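# Close the box lid and set both apples on the plate

## Task

Return the lid to the box so it covers it again, and make sure that when you finish, both apples are resting on the plate.

## Robot and tools

Robot: two six-joint arms, left_arm and right_arm, each ending in a two-finger parallel gripper. Both stand at the table's near edge. left_arm's base is at about (+0.026, +0.309, +0.024) m and right_arm's at about (+0.017, -0.325, +0.027) m in the scene frame, both facing almost straight along +x. A fixed stand behind the arms carries two head cameras, cam_head_left and cam_head_right (672x504 each). Their calibration is given in scene-frame coordinates and may be off by a couple of degrees and millimetres.

Frames. Scene frame: origin on the table surface midway between the nominal bases, +z up, +x away from the robot over the table, +y toward left_arm. Arm names do not match image sides. Each arm reports its hand position (metres), quaternion (wxyz), velocities and targets in its own base frame. Motion offsets are taken along the axes of that arm's current Hand target. The fingers point along the gripper's +z axis and close along its y axis. end_effector_position is the point between the finger pads, just under 1 cm behind the tips. Reported poses can be wrong by a few centimetres, more when the arm reaches far.

execute_actions(actions, cameras). actions is a list of actions. Each action is a list of 1 to 15 rows, and each row lasts 1/30 s. A table shorter than 15 rows repeats its last row until step 15. Every row holds 14 numbers in [-1, 1]: dx, dy, dz, rx, ry, rz, opening for left_arm, then the same seven for right_arm. Both arms are always included. The six pose numbers are an offset from that arm's Hand target as it stood when the action began, not from the row before. Sending the same offset again therefore moves the arm further. Scale: 1.0 equals 0.6 m for dx/dy/dz, or 180 degrees for the rotation vector rx/ry/rz. Opening is absolute, not an offset. +1 is fully open (about 87 mm between the pads), 0 is about 31-49 mm, -0.5 about 8-21 mm, and -1 is shut. To leave an arm where it is, give zeros for its six pose numbers, but still send the opening you want, because 0 is itself an opening command. An empty actions list returns state plus all camera images. Otherwise images come only for names in cameras: a list of names, ["all"], or [].

move(target, speed, blend, opening_speed, blocking, cameras). target is either one 14-number row or a list of up to 15 such rows. The layout and scale are the same as above, and every row is an offset from the same starting Hand targets, not from the preceding row. Each gripper travels in a straight line. speed is the top path speed in m/s (0.002-2.9, default 0.25), and rotation is capped at twice that value in rad/s. You can give one value or one per target. blend (m) rounds off corners at intermediate targets; 0 means stop at each one. opening_speed is how fast the finger command changes, in scale units per second, minimum 0.2. blocking=false returns after about 0.5 s while the motion continues. A move lasts at most 10 s. The result adds a "move:" line giving the outcome (done, off_target, moving, held, fault) and any limits (paced = the pose was clipped, held = steps were withheld). "done" means the arm settled within 10 mm and 2 degrees, which says nothing about contact. Moves do not avoid obstacles or the other arm. Fast moves overshoot and strike harder. Do not route a path close to an arm's own base, because the elbow can whip round.

wait(seconds 0-3600) lets time pass without new commands; a running move continues. stop() brakes the current move. zoom_image(camera, region=[x0, y0, x1, y1]) enlarges part of the latest image from cam_head_left or cam_head_right, at most 504 px on each side. read_manual(section) returns only licence text. finished_scene(scene 1-3) ends the scene and cannot be undone. After ending scene 1, make no further calls in that reply. The goal must hold with the robot idle.

Reading results. Hand target is the last commanded pose after clipping; the next offsets build on it. The gripper often stops short of it or sags, more at long reach. Compare end_effector_position with Hand target, and send the difference or re-send zeros with execute_actions. Commanded orientation is clipped to within 40 degrees of the measured one at each step, so check for tilt after each motion. Tool commands shows the current opening commands. grip_measured reports finger position on the command scale. In Joint positions, the last value per arm is the gripper on a 0 (closed) to 1 (open) scale. Joint velocities may read "within noise". Joint torques carry offsets and noise, and joints 1-3 wrap at ±28 N m. MOTOR HOT appears at 75 °C. At 90 °C an OVER-TEMPERATURE FAULT folds that arm away for the rest of the scene.

Gripping. To hold something, find the grip_measured reading at first contact and command about 0.04 below it (up to 0.11 near the ends of the range) for a firm grip. Close gently; a fast close can squeeze too hard.

Avoid: dropping things or releasing them while they move; letting anything leave the table; letting the plate or other crockery fall more than a few centimetres; striking fixed or heavy objects; pushing hard or driving a target far past a contact; arms, grippers or wrist cameras meeting each other (the clearance check does not catch this, and it can end the scene); closing one gripper on the other's fingers; straining the wrist camera cables; holding loads or stretched poses long enough to overheat a motor. Loose objects may occasionally be nudged by the scene. Any arm stop costs, and slow work costs too: time runs while you think.

Each tool is called after ">>>" as name(argument=value, ...) on one line, values as JSON.

## Session

>>> execute_actions(actions=[])

Scene clock: 0.00 s.
left_arm: end_effector_position=(+0.3451, -0.1133, +0.1624) grip_measured=+1.000 end_effector_quat_wxyz=(+0.519, +0.080, +0.826, -0.202) | right_arm: end_effector_position=(+0.2949, +0.0819, +0.2177) grip_measured=+1.000 end_effector_quat_wxyz=(+0.584, -0.036, +0.728, +0.357)
Joint positions: left_arm=[-0.167 1.134 0.663 0.066 0.278 -0.158 1] | right_arm=[-0.193 0.837 0.448 0.298 -0.789 0.435 1]
Joint velocities: within noise
Joint torques (N m): no reading
Heat: left arm: 40 °C; right arm: 40 °C.
Hand target: left_arm +0.3484, -0.1139, +0.1728; +0.532, +0.082, +0.818, -0.203 | right_arm +0.2959, +0.0817, +0.2236; +0.590, -0.040, +0.724, +0.355
Tool commands: left_gripper/opening=+1.0 right_gripper/opening=+1.0

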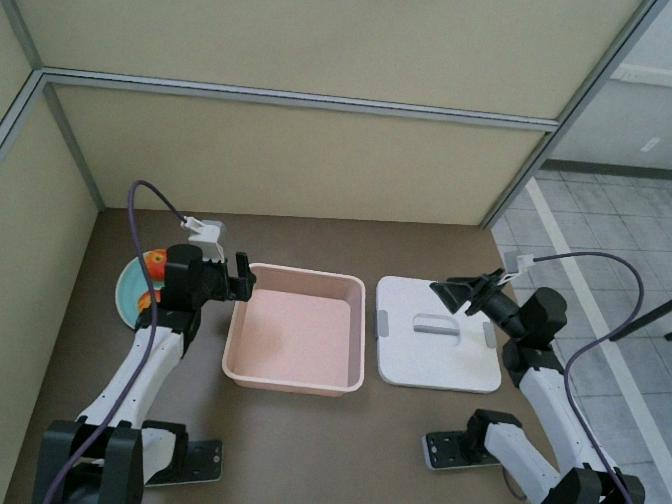

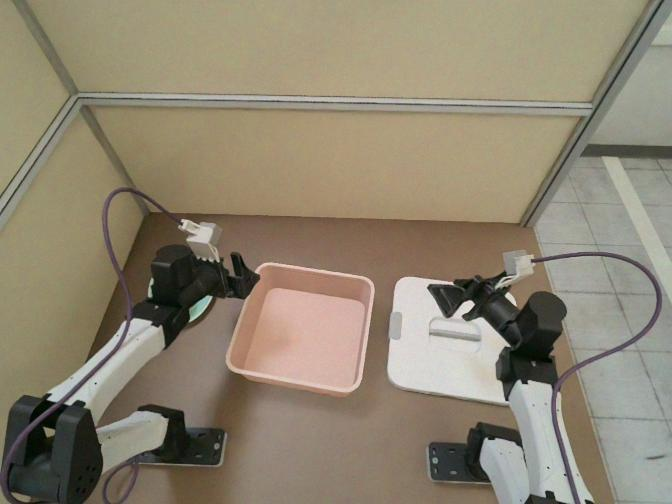

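>>> zoom_image(camera="cam_head_right", region=[210, 240, 530, 420])

>>> zoom_image(camera="cam_head_left", region=[100, 230, 520, 410])

Scaled by 1.575 from the camera's image (finer frame: 960x720).

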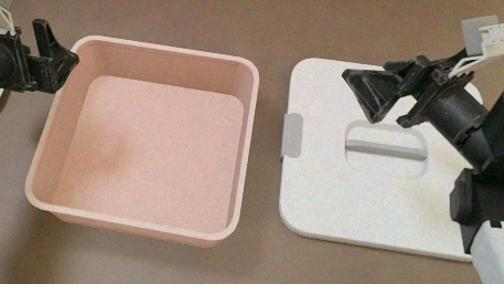

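Scaled by 1.200 from the camera's image (finer frame: 960x720).

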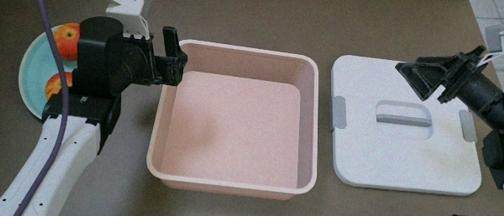

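>>> move(target=[0,0,-0.2,0,0,0,1,-0.0127,-0.1215,-0.107,-0.0888,0.5062,-0.3318,0.1], cameras=["all"])

Scene clock: 47.00 s.
left_arm: end_effector_position=(+0.2472, -0.0628, +0.2009) grip_measured=+1.000 end_effector_quat_wxyz=(+0.518, +0.072, +0.828, -0.202) | right_arm: end_effector_position=(+0.2820, -0.0110, +0.2014) grip_measured=+0.100 end_effector_quat_wxyz=(+0.029, -0.651, +0.759, -0.020)
Joint positions: left_arm=[0.106 0.656 0.668 -0.468 0.519 -0.048 1] | right_arm=[0.104 1.612 1.669 -1.556 0 -1.314 0.55]
Joint torques (N m): left_arm=[0.59 -0.55 9.36 1.96 0.3 0.07] | right_arm=[0.4 -5.24 3.92 0.39 0.03 -0.25]
Heat: left arm: 43 °C; right arm: 43 °C.
Hand target: left_arm +0.2480, -0.0635, +0.2150; +0.532, +0.082, +0.818, -0.203 | right_arm +0.2799, -0.0115, +0.1997; +0.000, -0.656, +0.755, +0.000
Off the commanded pose: left_arm 0.014 m, 2 deg | right_arm 0.003 m, 4 deg.
joint sent to its limit (right arm) — joint 4 (wrist pitch), lower limit. The joint targets are off in orientation, not in position.
move: off_target (left_arm, right_arm)

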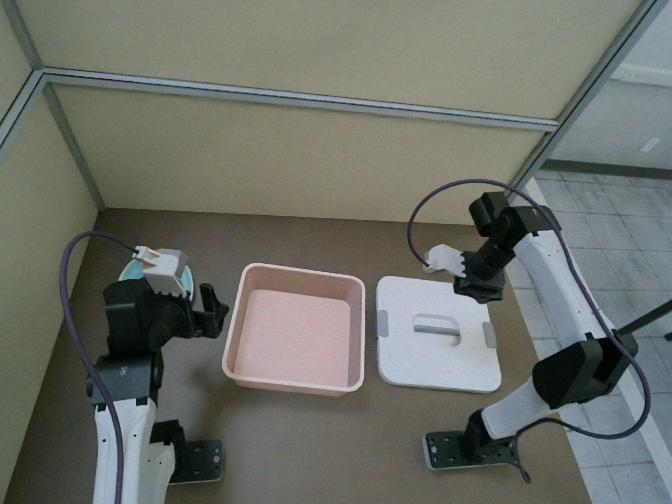

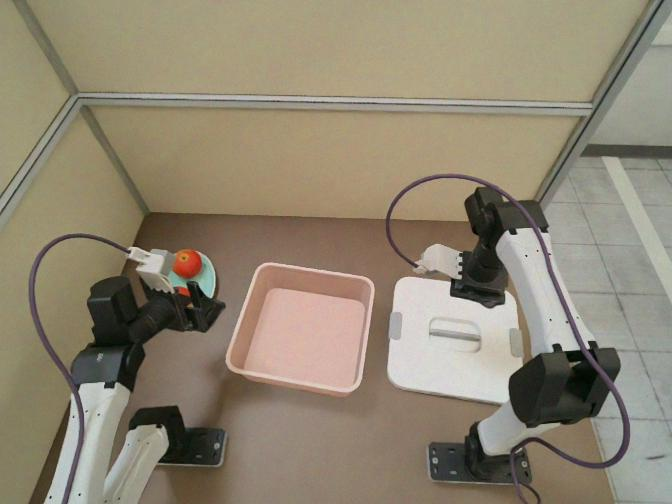

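>>> zoom_image(camera="cam_head_left", region=[210, 250, 390, 410])

>>> zoom_image(camera="cam_head_right", region=[210, 250, 390, 410])

>>> zoom_image(camera="cam_head_left", region=[350, 260, 530, 420])

>>> zoom_image(camera="cam_head_right", region=[370, 260, 550, 420])

>>> zoom_image(camera="cam_head_right", region=[130, 230, 230, 330])

Scaled by 2.800 from the camera's image (finer frame: 960x720).

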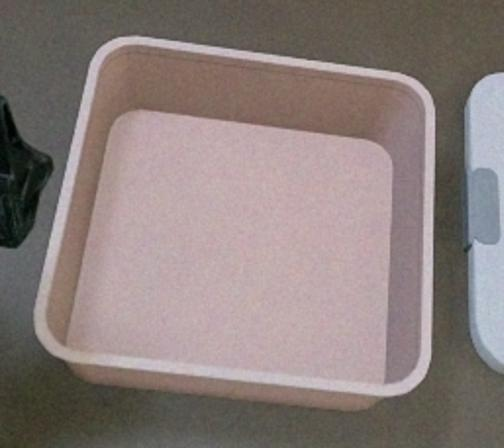

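Scaled by 2.800 from the camera's image (finer frame: 960x720).

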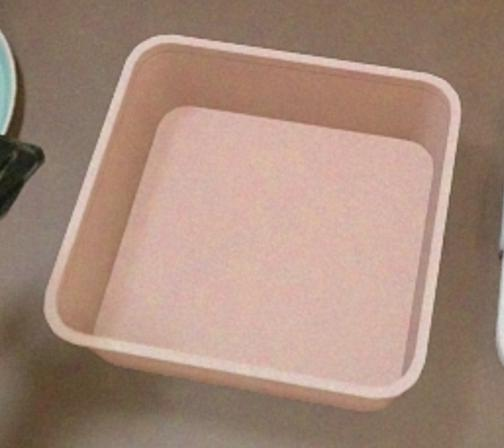

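Scaled by 2.800 from the camera's image (finer frame: 960x720).

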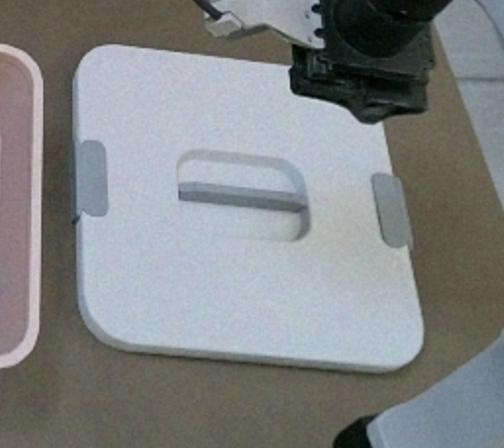

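Scaled by 2.800 from the camera's image (finer frame: 960x720).

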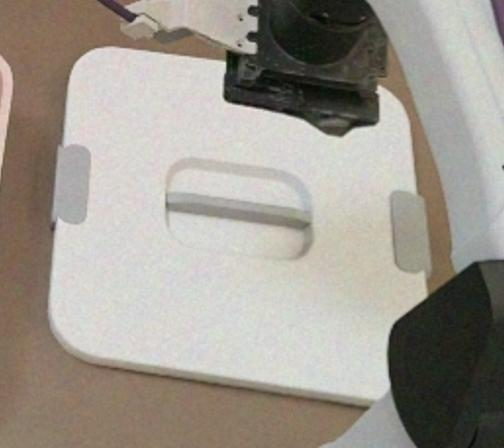

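Scaled by 5.040 from the camera's image (finer frame: 960x720).

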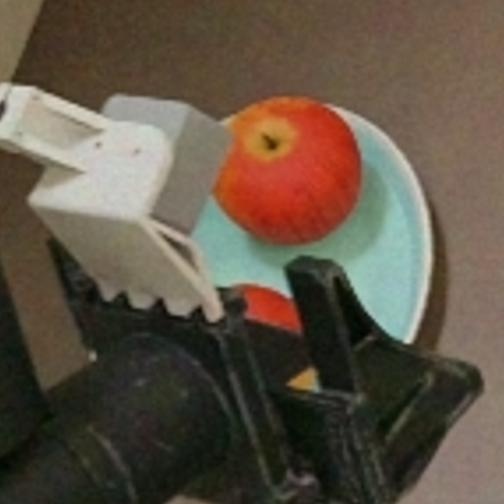

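>>> move(target=[[0,0,0,0,0,0,1,0,0,0.23,0,0,0,0.1],[0,0,0,0,0,0,1,0,0,0.31,0,0,0,0.1]], speed=[0.25,0.06], blend=[0.01,0], cameras=["all"])

>>> zoom_image(camera="cam_head_right", region=[370, 260, 550, 420])

>>> zoom_image(camera="cam_head_left", region=[350, 260, 530, 420])

Scene clock: 83.20 s.
left_arm: end_effector_position=(+0.2472, -0.0629, +0.2008) grip_measured=+1.000 end_effector_quat_wxyz=(+0.517, +0.072, +0.828, -0.203) | right_arm: end_effector_position=(+0.2782, -0.0115, +0.0164) grip_measured=+0.100 end_effector_quat_wxyz=(-0.002, -0.653, +0.758, +0.001)
Joint positions: left_arm=[0.106 0.656 0.668 -0.468 0.519 -0.047 1] | right_arm=[0.104 1.72 1.034 -0.889 0.001 -1.317 0.55]
Joint torques (N m): left_arm=[0.7 -0.47 9.24 1.98 0.29 0.12] | right_arm=[-0.14 -5.71 3.96 0.45 -0.02 -0.26]
Heat: left arm: 46 °C; right arm: 43 °C.
Hand target: left_arm +0.2480, -0.0636, +0.2150; +0.532, +0.082, +0.818, -0.203 | right_arm +0.2798, -0.0114, +0.0136; +0.000, -0.656, +0.755, +0.000
Off the commanded pose: left_arm 0.014 m, 2 deg | right_arm 0.003 m, 1 deg.
move: done

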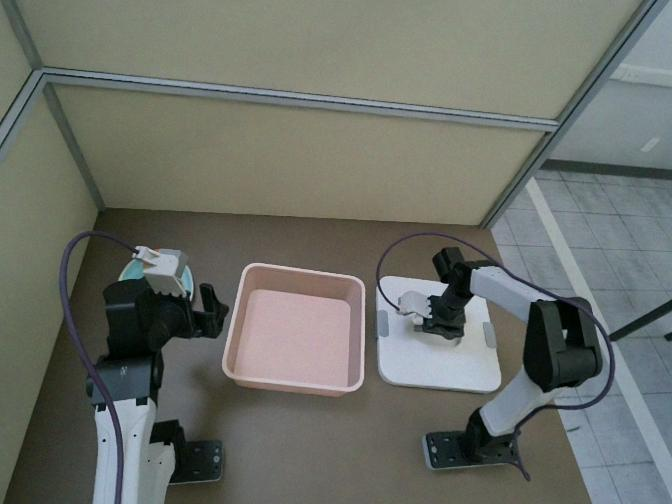

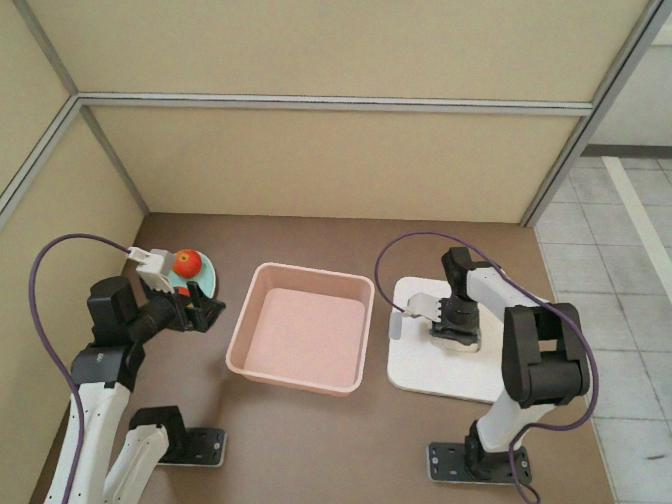

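Scaled by 2.800 from the camera's image (finer frame: 960x720).

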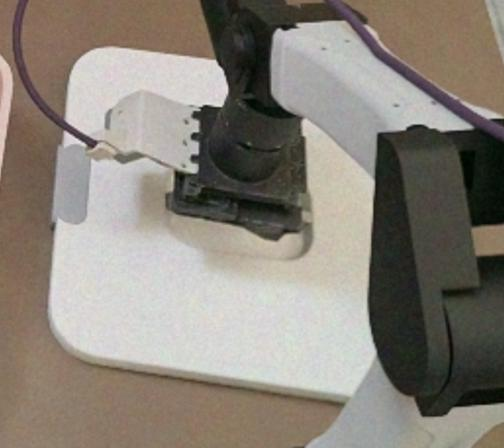

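Scaled by 2.800 from the camera's image (finer frame: 960x720).

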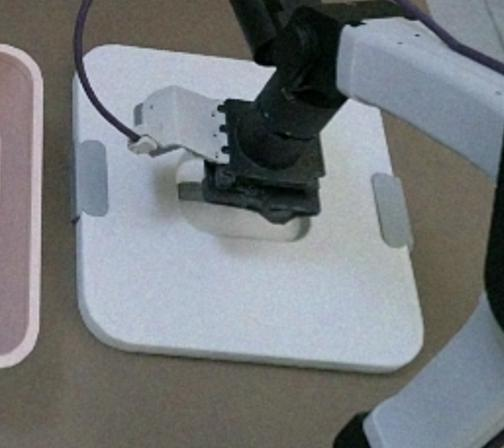

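>>> move(target=[[0,0,0,0,0,0,1,0,0,0.02,0,0,0,0.1],[0,0,0,0,0,0,1,0,0,0.02,0,0,0,-0.9]], speed=0.04, opening_speed=1.2)

Scene clock: 87.63 s.
left_arm: end_effector_position=(+0.2472, -0.0629, +0.2008) grip_measured=+1.000 end_effector_quat_wxyz=(+0.517, +0.072, +0.828, -0.203) | right_arm: end_effector_position=(+0.2807, -0.0114, +0.0044) grip_measured=-0.620 end_effector_quat_wxyz=(+0.002, -0.654, +0.756, -0.002)
Joint positions: left_arm=[0.106 0.656 0.668 -0.468 0.519 -0.047 1] | right_arm=[0.104 1.742 1.007 -0.831 0.001 -1.321 0.19]
Joint torques (N m): left_arm=[0.8 -0.66 9.13 1.98 0.3 0.11] | right_arm=[-0.01 -5.72 3.84 0.4 -0.03 -0.26]
Heat: left arm: 46 °C; right arm: 42 °C.
Hand target: left_arm +0.2480, -0.0636, +0.2150; +0.532, +0.082, +0.818, -0.203 | right_arm +0.2798, -0.0114, +0.0016; +0.000, -0.656, +0.755, +0.000
Off the commanded pose: left_arm 0.014 m, 2 deg | right_arm 0.003 m, 0 deg.
move: done

>>> move(target=[[0,0,0,0,0,0,1,0,0,-0.05,0,0,0,-1],[0,0,0,0,0,0,1,0,0,-0.25,0,0,0,-1]], speed=[0.08,0.2], blend=[0.01,0], cameras=["all"])

Scene clock: 96.20 s.
left_arm: end_effector_position=(+0.2472, -0.0629, +0.2008) grip_measured=+1.000 end_effector_quat_wxyz=(+0.517, +0.072, +0.828, -0.203) | right_arm: end_effector_position=(+0.2774, -0.0118, +0.1391) grip_measured=-0.620 end_effector_quat_wxyz=(-0.015, -0.654, +0.756, +0.010)
Joint positions: left_arm=[0.106 0.656 0.668 -0.468 0.519 -0.047 1] | right_arm=[0.104 1.654 1.459 -1.412 0.001 -1.322 0.19]
Joint torques (N m): left_arm=[0.68 -0.53 9.25 1.99 0.27 0.15] | right_arm=[-0.06 -7.91 6.68 0.18 0 -0.19]
Heat: left arm: 47 °C; right arm: 42 °C.
Hand target: left_arm +0.2480, -0.0636, +0.2150; +0.532, +0.082, +0.818, -0.203 | right_arm +0.2799, -0.0114, +0.1517; +0.000, -0.656, +0.755, +0.000
Off the commanded pose: left_arm 0.014 m, 2 deg | right_arm 0.013 m, 2 deg.
move: off_target (right_arm)

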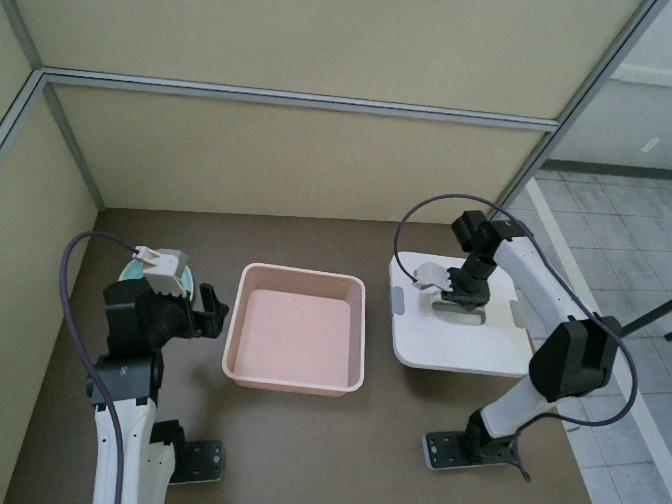

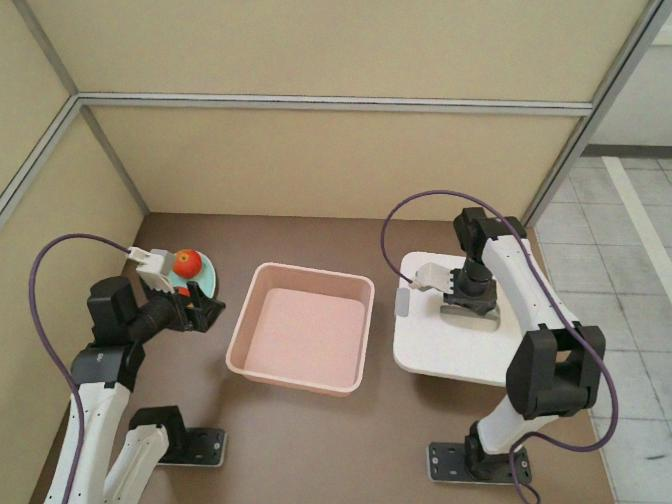

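>>> move(target=[-0.127,0.042,-0.215,0,0,0,1,-0.605,0.091,-0.033,0,0,0,-1], speed=0.2, cameras=["all"])

>>> zoom_image(camera="cam_head_left", region=[200, 200, 400, 400])

>>> zoom_image(camera="cam_head_right", region=[200, 200, 400, 400])

Scene clock: 109.27 s.
left_arm: end_effector_position=(+0.1838, +0.0194, +0.3181) grip_measured=+1.000 end_effector_quat_wxyz=(+0.535, +0.043, +0.828, -0.162) | right_arm: end_effector_position=(+0.2710, +0.3544, +0.1631) grip_measured=-0.620 end_effector_quat_wxyz=(+0.104, -0.662, +0.742, +0.024)
Joint positions: left_arm=[1.019 0.942 1.392 -1.555 1.136 0.822 1] | right_arm=[0.963 2.327 2.533 -1.564 0.002 -0.495 0.19]
Joint torques (N m): left_arm=[0.1 -0.32 6.79 1.02 0.39 0.11] | right_arm=[-0.42 -10.7 6.87 0.77 0.08 -0.04]
Heat: left arm: 47 °C; right arm: 42 °C.
Hand target: left_arm +0.1809, +0.0195, +0.3231; +0.532, +0.082, +0.818, -0.203 | right_arm +0.2766, +0.3557, +0.1717; +0.000, -0.656, +0.755, +0.000
Off the commanded pose: left_arm 0.006 m, 7 deg | right_arm 0.010 m, 12 deg.
joint sent to its limit (left arm) — joint 4 (wrist pitch), lower limit. The joint targets are off in orientation, not in position.
joint sent to its limit (right arm) — joint 4 (wrist pitch), lower limit. The joint targets are off in orientation, not in position.
move: off_target (left_arm, right_arm)

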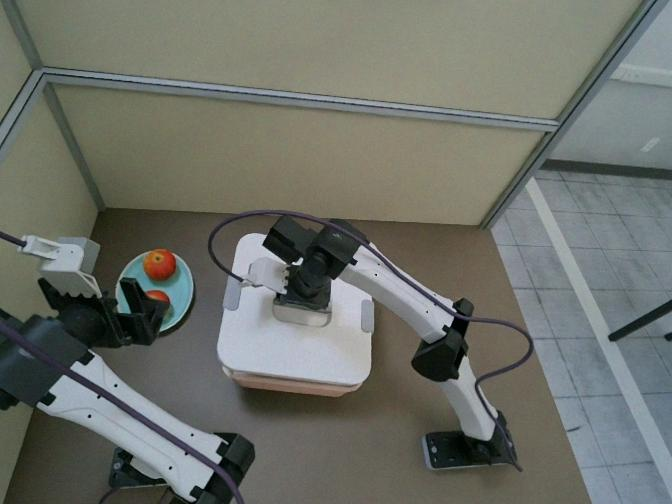

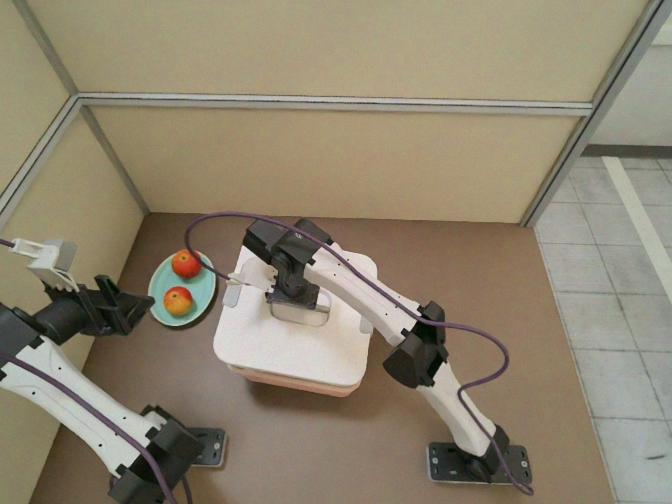

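Scaled by 2.520 from the camera's image (finer frame: 960x720).

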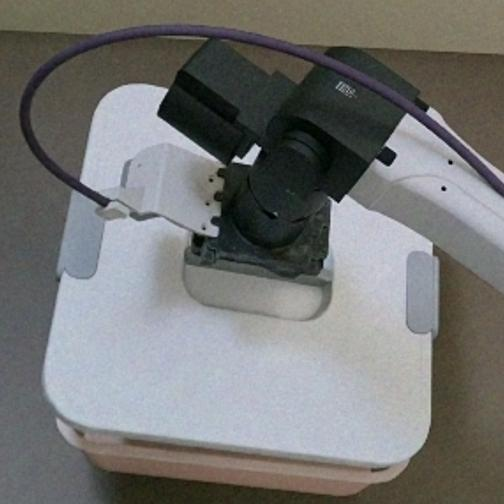

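Scaled by 2.520 from the camera's image (finer frame: 960x720).

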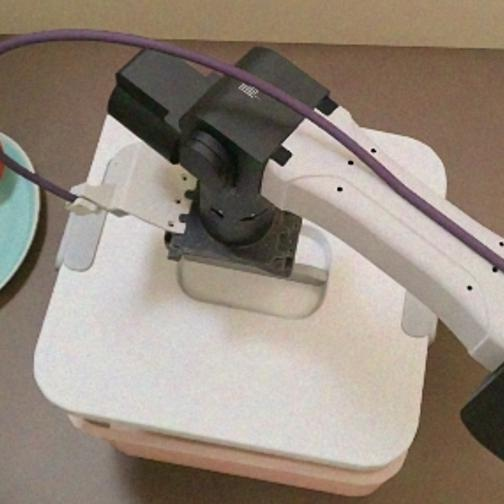

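>>> move(target=[0,0,0,0,0,0,1,0,0,0.055,0,0,0,-1], speed=0.1, cameras=["all"])

>>> zoom_image(camera="cam_head_left", region=[200, 220, 400, 420])

>>> zoom_image(camera="cam_head_right", region=[200, 220, 400, 420])

Scene clock: 116.00 s.
left_arm: end_effector_position=(+0.1837, +0.0194, +0.3181) grip_measured=+1.000 end_effector_quat_wxyz=(+0.535, +0.043, +0.828, -0.162) | right_arm: end_effector_position=(+0.2729, +0.3556, +0.1346) grip_measured=-0.620 end_effector_quat_wxyz=(+0.071, -0.662, +0.746, +0.016)
Joint positions: left_arm=[1.019 0.942 1.392 -1.555 1.136 0.823 1] | right_arm=[0.961 2.393 2.533 -1.564 0.002 -0.491 0.19]
Joint torques (N m): left_arm=[-0.06 -0.38 6.89 0.96 0.38 0.12] | right_arm=[-0.47 -11.14 5.53 0.6 0.06 -0.11]
Heat: left arm: 46 °C; right arm: 44 °C.
Hand target: left_arm +0.1809, +0.0195, +0.3231; +0.532, +0.082, +0.818, -0.203 | right_arm +0.2765, +0.3557, +0.1386; +0.000, -0.656, +0.755, +0.000
Off the commanded pose: left_arm 0.006 m, 7 deg | right_arm 0.006 m, 8 deg.
joint sent to its limit (left arm) — joint 4 (wrist pitch), lower limit. The joint targets are off in orientation, not in position.
joint sent to its limit (right arm) — joint 4 (wrist pitch), lower limit. The joint targets are off in orientation, not in position.
move: off_target (right_arm)

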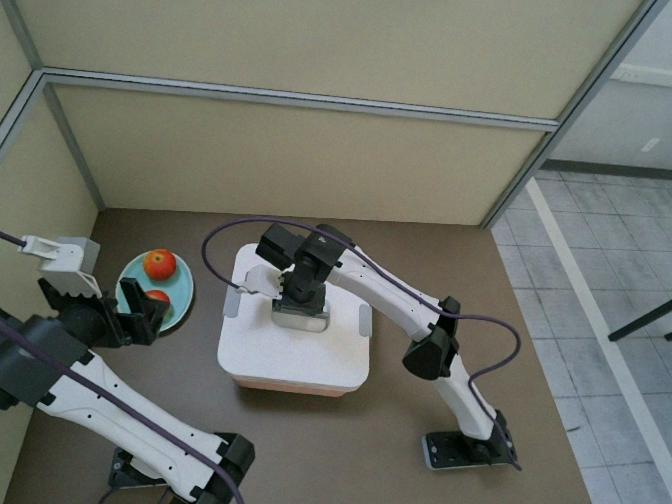

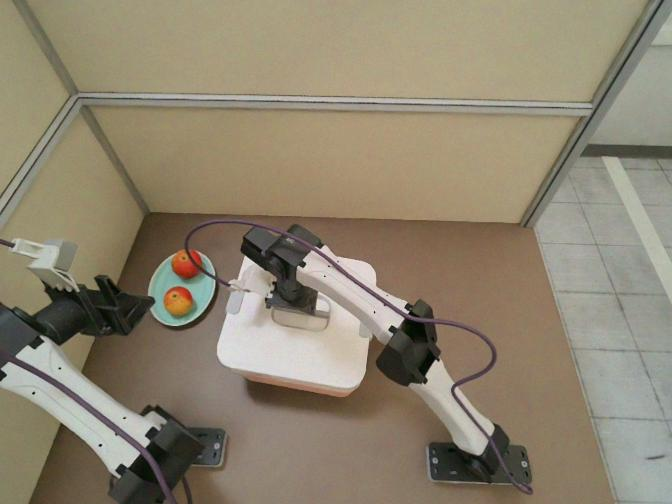

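Scaled by 2.520 from the camera's image (finer frame: 960x720).

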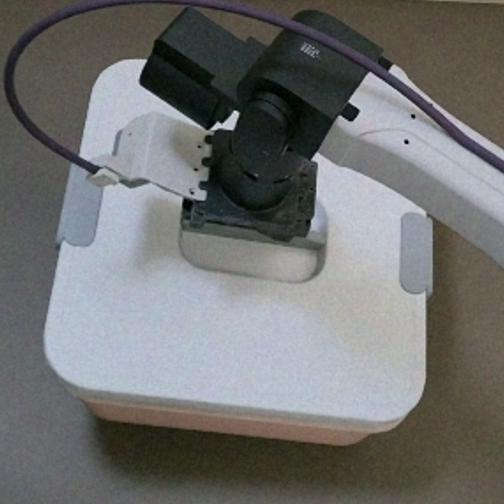

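Scaled by 2.520 from the camera's image (finer frame: 960x720).

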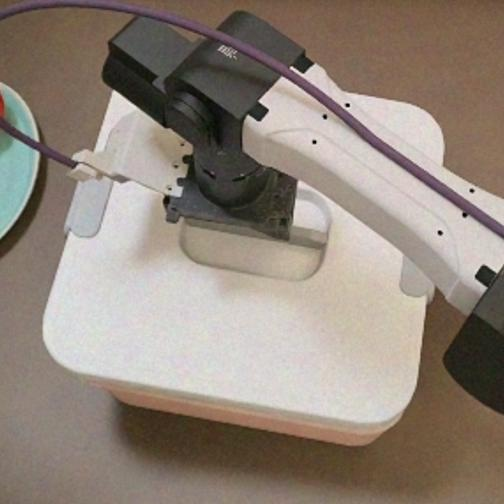

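>>> move(target=[0,0,0,0,0,0,1,-0.001,-0.003,0.05,0,0,0.005,-1], speed=0.06, cameras=["all"])

>>> zoom_image(camera="cam_head_left", region=[200, 220, 400, 420])

>>> zoom_image(camera="cam_head_right", region=[200, 220, 400, 420])

Scene clock: 128.97 s.
left_arm: end_effector_position=(+0.1837, +0.0194, +0.3181) grip_measured=+1.000 end_effector_quat_wxyz=(+0.535, +0.043, +0.828, -0.162) | right_arm: end_effector_position=(+0.2725, +0.3528, +0.1058) grip_measured=-0.620 end_effector_quat_wxyz=(+0.033, -0.656, +0.754, +0.009)
Joint positions: left_arm=[1.019 0.942 1.392 -1.555 1.136 0.823 1] | right_arm=[0.956 2.461 2.533 -1.575 -0.001 -0.475 0.19]
Joint torques (N m): left_arm=[-0.02 -0.31 6.87 1 0.41 0.15] | right_arm=[-0.44 -11.11 5.89 0.61 0.08 -0.11]
Heat: left arm: 45 °C; right arm: 48 °C.
Hand target: left_arm +0.1809, +0.0195, +0.3231; +0.532, +0.082, +0.818, -0.203 | right_arm +0.2784, +0.3560, +0.1087; +0.000, -0.650, +0.760, +0.000
Off the commanded pose: left_arm 0.006 m, 7 deg | right_arm 0.007 m, 4 deg.
joint read past its limit (right arm) — joint 4 (wrist pitch), lower limit.
joint sent to its limit (left arm) — joint 4 (wrist pitch), lower limit. The joint targets are off in orientation, not in position.
joint sent to its limit (right arm) — joint 4 (wrist pitch), lower limit. The joint targets are off in orientation, not in position.
move: off_target (right_arm)

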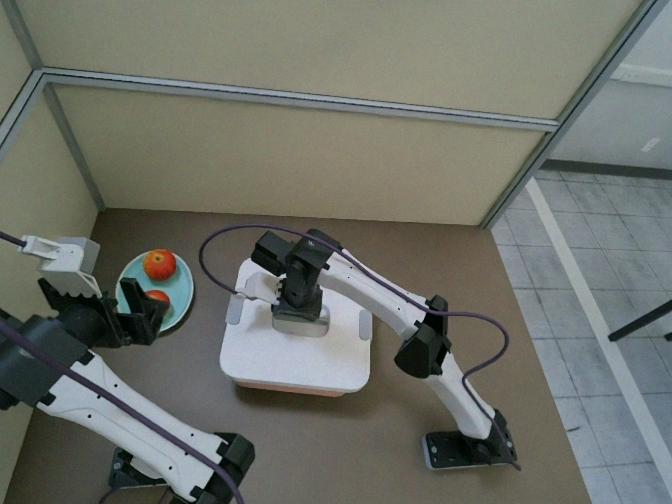

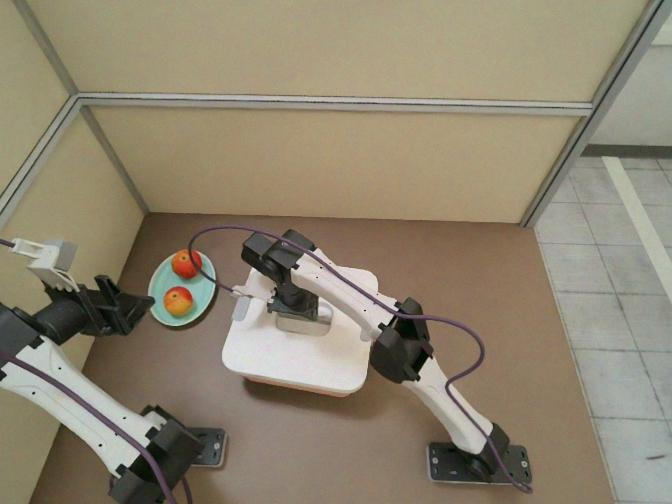

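Scaled by 2.520 from the camera's image (finer frame: 960x720).

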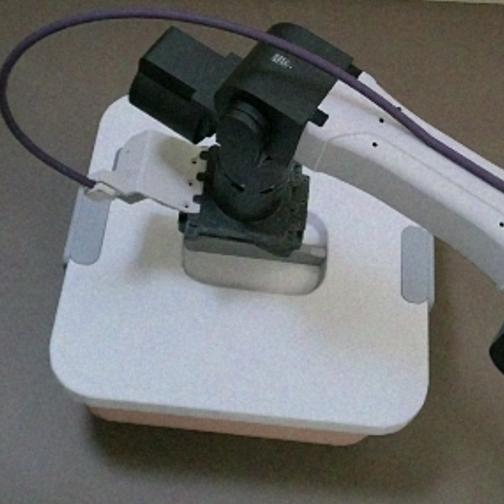

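Scaled by 2.520 from the camera's image (finer frame: 960x720).

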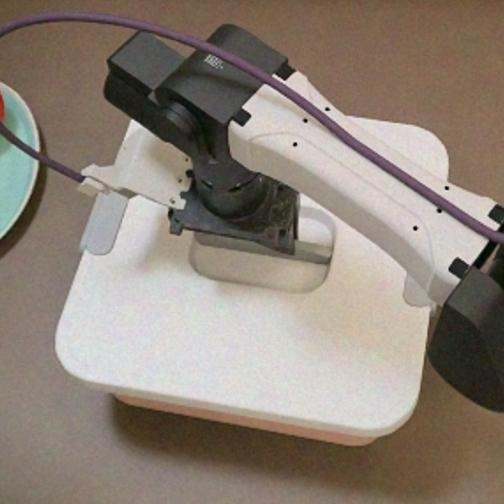

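>>> move(target=[0,0,0,0,0,0,1,-0.006,-0.006,0.025,0,0,0,-1], speed=0.04, cameras=["all"])

>>> zoom_image(camera="cam_head_left", region=[200, 220, 400, 420])

>>> zoom_image(camera="cam_head_right", region=[200, 220, 400, 420])

Scene clock: 142.13 s.
left_arm: end_effector_position=(+0.1837, +0.0194, +0.3181) grip_measured=+1.000 end_effector_quat_wxyz=(+0.535, +0.043, +0.828, -0.162) | right_arm: end_effector_position=(+0.2741, +0.3541, +0.0912) grip_measured=-0.620 end_effector_quat_wxyz=(+0.019, -0.654, +0.756, +0.007)
Joint positions: left_arm=[1.019 0.942 1.392 -1.555 1.136 0.823 1] | right_arm=[0.953 2.507 2.557 -1.58 -0.004 -0.474 0.19]
Joint torques (N m): left_arm=[0.02 -0.39 6.9 0.97 0.42 0.15] | right_arm=[-0.57 -10.93 6.45 0.57 0.07 -0.12]
Heat: left arm: 45 °C; right arm: 52 °C.
Hand target: left_arm +0.1809, +0.0195, +0.3231; +0.532, +0.082, +0.818, -0.203 | right_arm +0.2824, +0.3591, +0.0937; +0.000, -0.650, +0.760, +0.000
Off the commanded pose: left_arm 0.006 m, 7 deg | right_arm 0.010 m, 2 deg.
joint read past its limit (right arm) — joint 4 (wrist pitch), lower limit.
joint sent to its limit (left arm) — joint 4 (wrist pitch), lower limit. The joint targets are off in orientation, not in position.
joint sent to its limit (right arm) — joint 4 (wrist pitch), lower limit. The joint targets are off in orientation, not in position.
move: done

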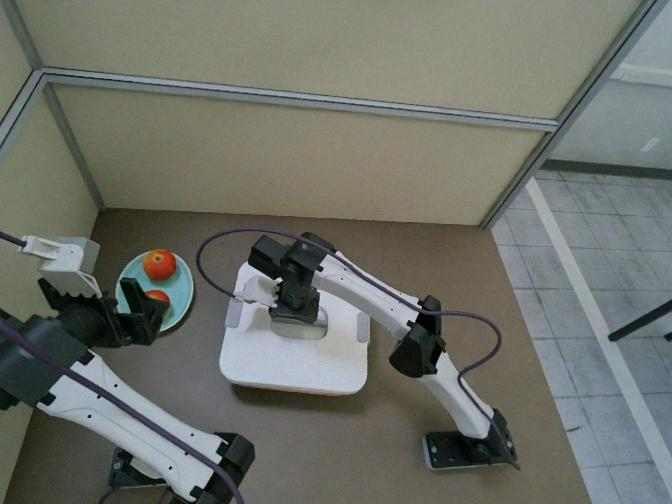

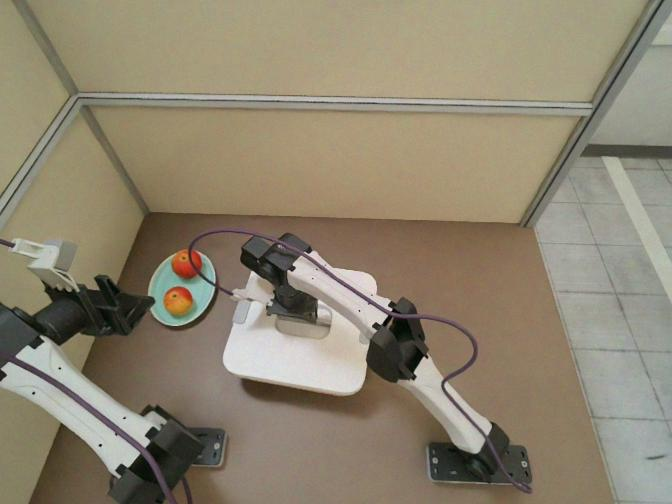

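Scaled by 2.520 from the camera's image (finer frame: 960x720).

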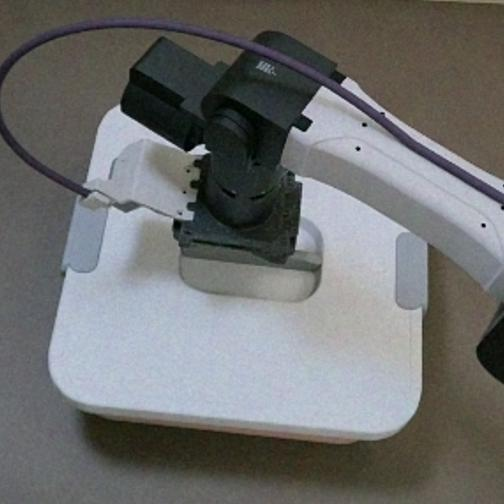

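Scaled by 2.520 from the camera's image (finer frame: 960x720).

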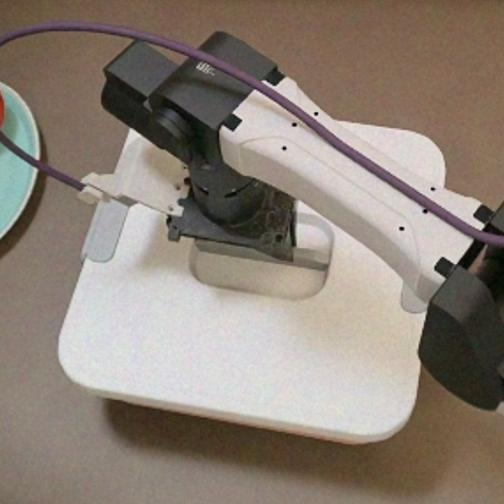

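>>> move(target=[0,0,0,0,0,0,1,0,0,0.025,0,0,0,-1], speed=0.03, cameras=["all"])

>>> zoom_image(camera="cam_head_left", region=[200, 220, 400, 420])

>>> zoom_image(camera="cam_head_right", region=[200, 220, 400, 420])

Scene clock: 146.47 s.
left_arm: end_effector_position=(+0.1837, +0.0194, +0.3181) grip_measured=+1.000 end_effector_quat_wxyz=(+0.535, +0.043, +0.828, -0.162) | right_arm: end_effector_position=(+0.2741, +0.3541, +0.0904) grip_measured=-0.620 end_effector_quat_wxyz=(+0.016, -0.654, +0.756, +0.006)
Joint positions: left_arm=[1.019 0.942 1.392 -1.555 1.136 0.823 1] | right_arm=[0.953 2.52 2.577 -1.593 -0.004 -0.474 0.19]
Joint torques (N m): left_arm=[0.1 -0.32 6.83 0.99 0.43 0.12] | right_arm=[-0.62 -9.09 5.37 0.68 0.1 -0.17]
Heat: left arm: 44 °C; right arm: 53 °C.
Hand target: left_arm +0.1809, +0.0195, +0.3231; +0.532, +0.082, +0.818, -0.203 | right_arm +0.2824, +0.3591, +0.0786; +0.000, -0.650, +0.760, +0.000
Off the commanded pose: left_arm 0.006 m, 7 deg | right_arm 0.015 m, 2 deg.
joint read past its limit (right arm) — joint 4 (wrist pitch), lower limit.
joint sent to its limit (left arm) — joint 4 (wrist pitch), lower limit. The joint targets are off in orientation, not in position.
joint sent to its limit (right arm) — joint 4 (wrist pitch), lower limit. The joint targets still meet the commanded pose.
move: off_target (right_arm)

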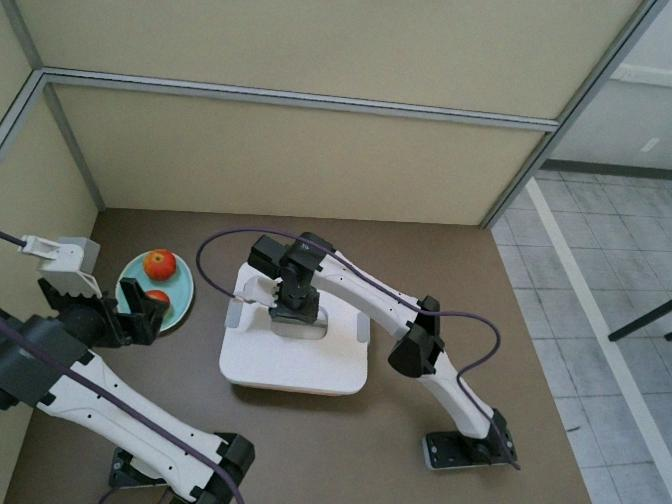

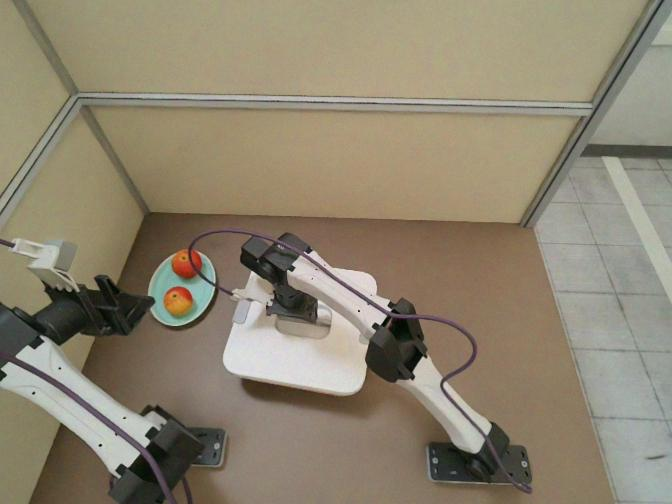

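Scaled by 2.520 from the camera's image (finer frame: 960x720).

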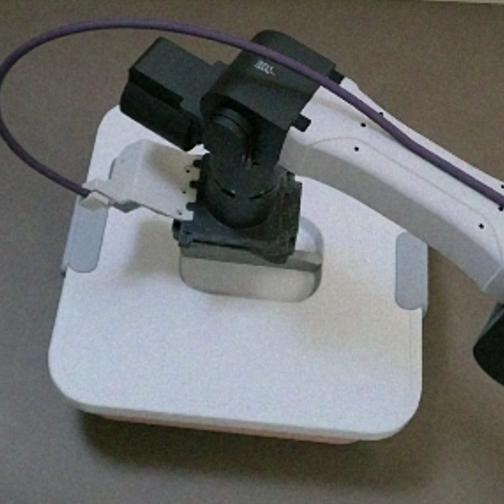

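Scaled by 2.520 from the camera's image (finer frame: 960x720).

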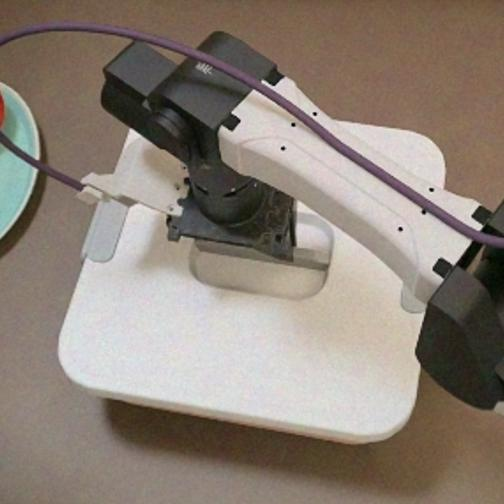

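>>> move(target=[[0,0,0,0,0,0,1,0.010,0.0125,-0.016,0,0,0,-1],[0,0,0,0,0,0,1,0.010,0.0125,-0.016,0,0,0,0.1],[0,0,0,0,0,0,1,0.010,0.0125,-0.19,0,0,0,0.1],[0,0,0,0,0,0,1,0.5,0.0125,-0.2,0,0,0,0.1]], speed=[0.05,0.05,0.1,0.25], opening_speed=1.5, cameras=["all"])

>>> zoom_image(camera="cam_head_left", region=[200, 240, 400, 410])

>>> zoom_image(camera="cam_head_right", region=[200, 240, 400, 410])

Scene clock: 161.73 s.
left_arm: end_effector_position=(+0.1837, +0.0194, +0.3181) grip_measured=+1.000 end_effector_quat_wxyz=(+0.535, +0.043, +0.828, -0.162) | right_arm: end_effector_position=(+0.2304, +0.0664, +0.1955) grip_measured=+0.100 end_effector_quat_wxyz=(+0.021, -0.647, +0.762, -0.007)
Joint positions: left_arm=[1.019 0.942 1.392 -1.555 1.136 0.823 1] | right_arm=[0.427 1.521 1.556 -1.562 0.002 -0.981 0.55]
Joint torques (N m): left_arm=[0.09 -0.32 6.84 0.95 0.41 0.11] | right_arm=[-0.27 -6.17 3.95 0.44 0.08 -0.22]
Heat: left arm: 44 °C; right arm: 52 °C.
Hand target: left_arm +0.1809, +0.0195, +0.3231; +0.532, +0.082, +0.818, -0.203 | right_arm +0.2286, +0.0638, +0.1985; +0.000, -0.650, +0.760, +0.000
Off the commanded pose: left_arm 0.006 m, 7 deg | right_arm 0.004 m, 3 deg.
joint sent to its limit (left arm) — joint 4 (wrist pitch), lower limit. The joint targets are off in orientation, not in position.
joint sent to its limit (right arm) — joint 4 (wrist pitch), lower limit. The joint targets are off in orientation, not in position.
move: off_target (right_arm)

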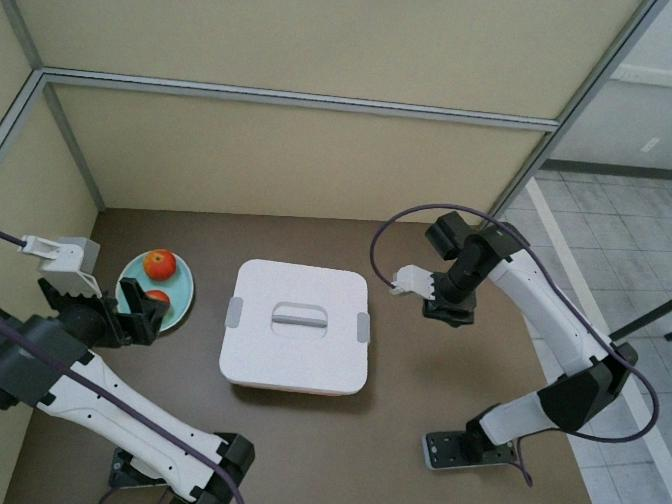

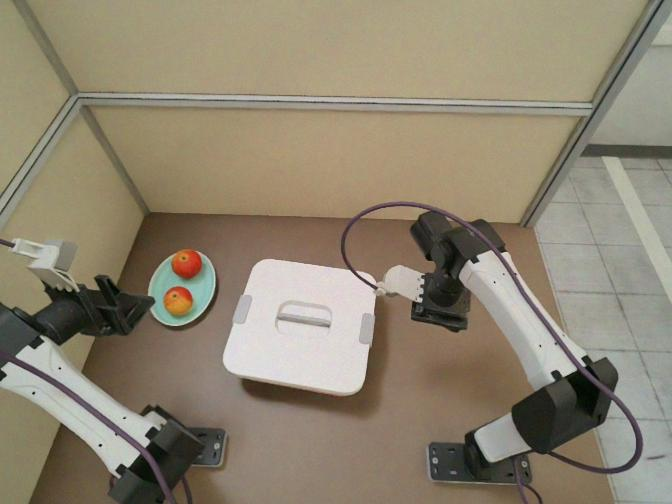

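Scaled by 2.520 from the camera's image (finer frame: 960x720).

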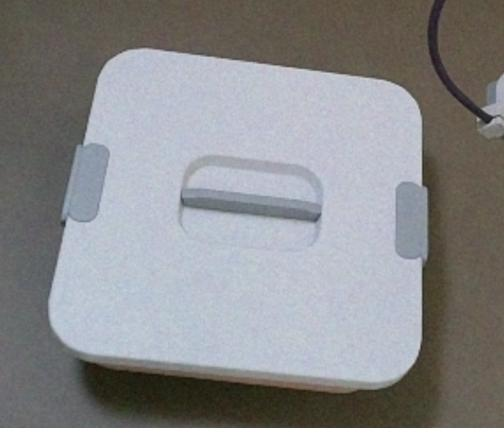

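Scaled by 2.520 from the camera's image (finer frame: 960x720).

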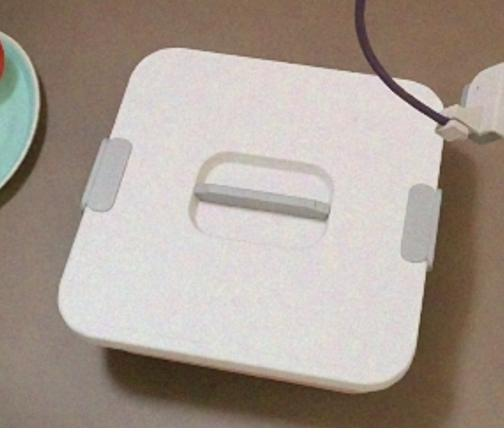

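>>> zoom_image(camera="cam_head_left", region=[210, 340, 380, 410])

>>> zoom_image(camera="cam_head_right", region=[210, 340, 380, 410])

Scaled by 2.965 from the camera's image (finer frame: 960x720).

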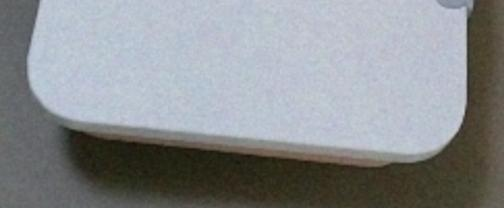

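Scaled by 2.965 from the camera's image (finer frame: 960x720).

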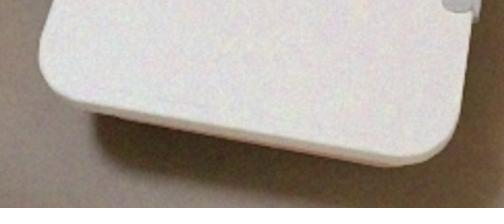

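>>> move(target=[[0,0,0,0,0,0,1,-0.643,-0.098,0,0,0,0,-1],[0,0,0,0,0,0,1,-0.643,-0.098,0.135,0,0,0,-1],[0,0,0,0,0,0,1,-0.643,-0.098,0.185,0,0,0,-1]], speed=[0.25,0.15,0.03], blend=[0.02,0.005,0], cameras=["all"])

Scene clock: 189.33 s.
left_arm: end_effector_position=(+0.1837, +0.0194, +0.3181) grip_measured=+1.000 end_effector_quat_wxyz=(+0.535, +0.043, +0.828, -0.162) | right_arm: end_effector_position=(+0.3419, +0.4321, +0.0973) grip_measured=-0.999 end_effector_quat_wxyz=(+0.202, -0.655, +0.728, +0.032)
Joint positions: left_arm=[1.019 0.942 1.392 -1.555 1.136 0.823 1] | right_arm=[0.946 2.663 2.852 -1.347 0.022 -0.523 0]
Joint torques (N m): left_arm=[-0.05 -0.32 6.93 0.98 0.38 0.13] | right_arm=[-0.58 -10.33 5.81 1.22 -0.11 -0.03]
Heat: left arm: 43 °C; right arm: 47 °C.
Hand target: left_arm +0.1809, +0.0195, +0.3231; +0.532, +0.082, +0.818, -0.203 | right_arm +0.3464, +0.4359, +0.0877; +0.000, -0.650, +0.760, +0.000
Off the commanded pose: left_arm 0.006 m, 7 deg | right_arm 0.011 m, 24 deg.
elbow stopped short (right arm): the move would have taken joint 3 (elbow) straighter than the controller allows.
joint sent to its limit (left arm) — joint 4 (wrist pitch), lower limit. The joint targets are off in orientation, not in position.
move: off_target (right_arm)

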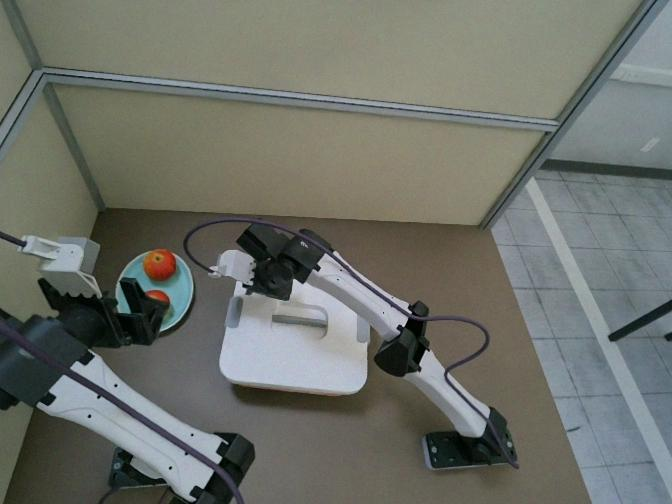

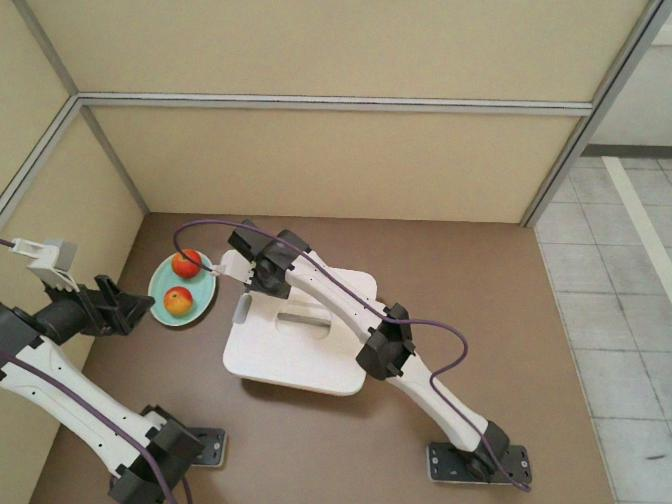

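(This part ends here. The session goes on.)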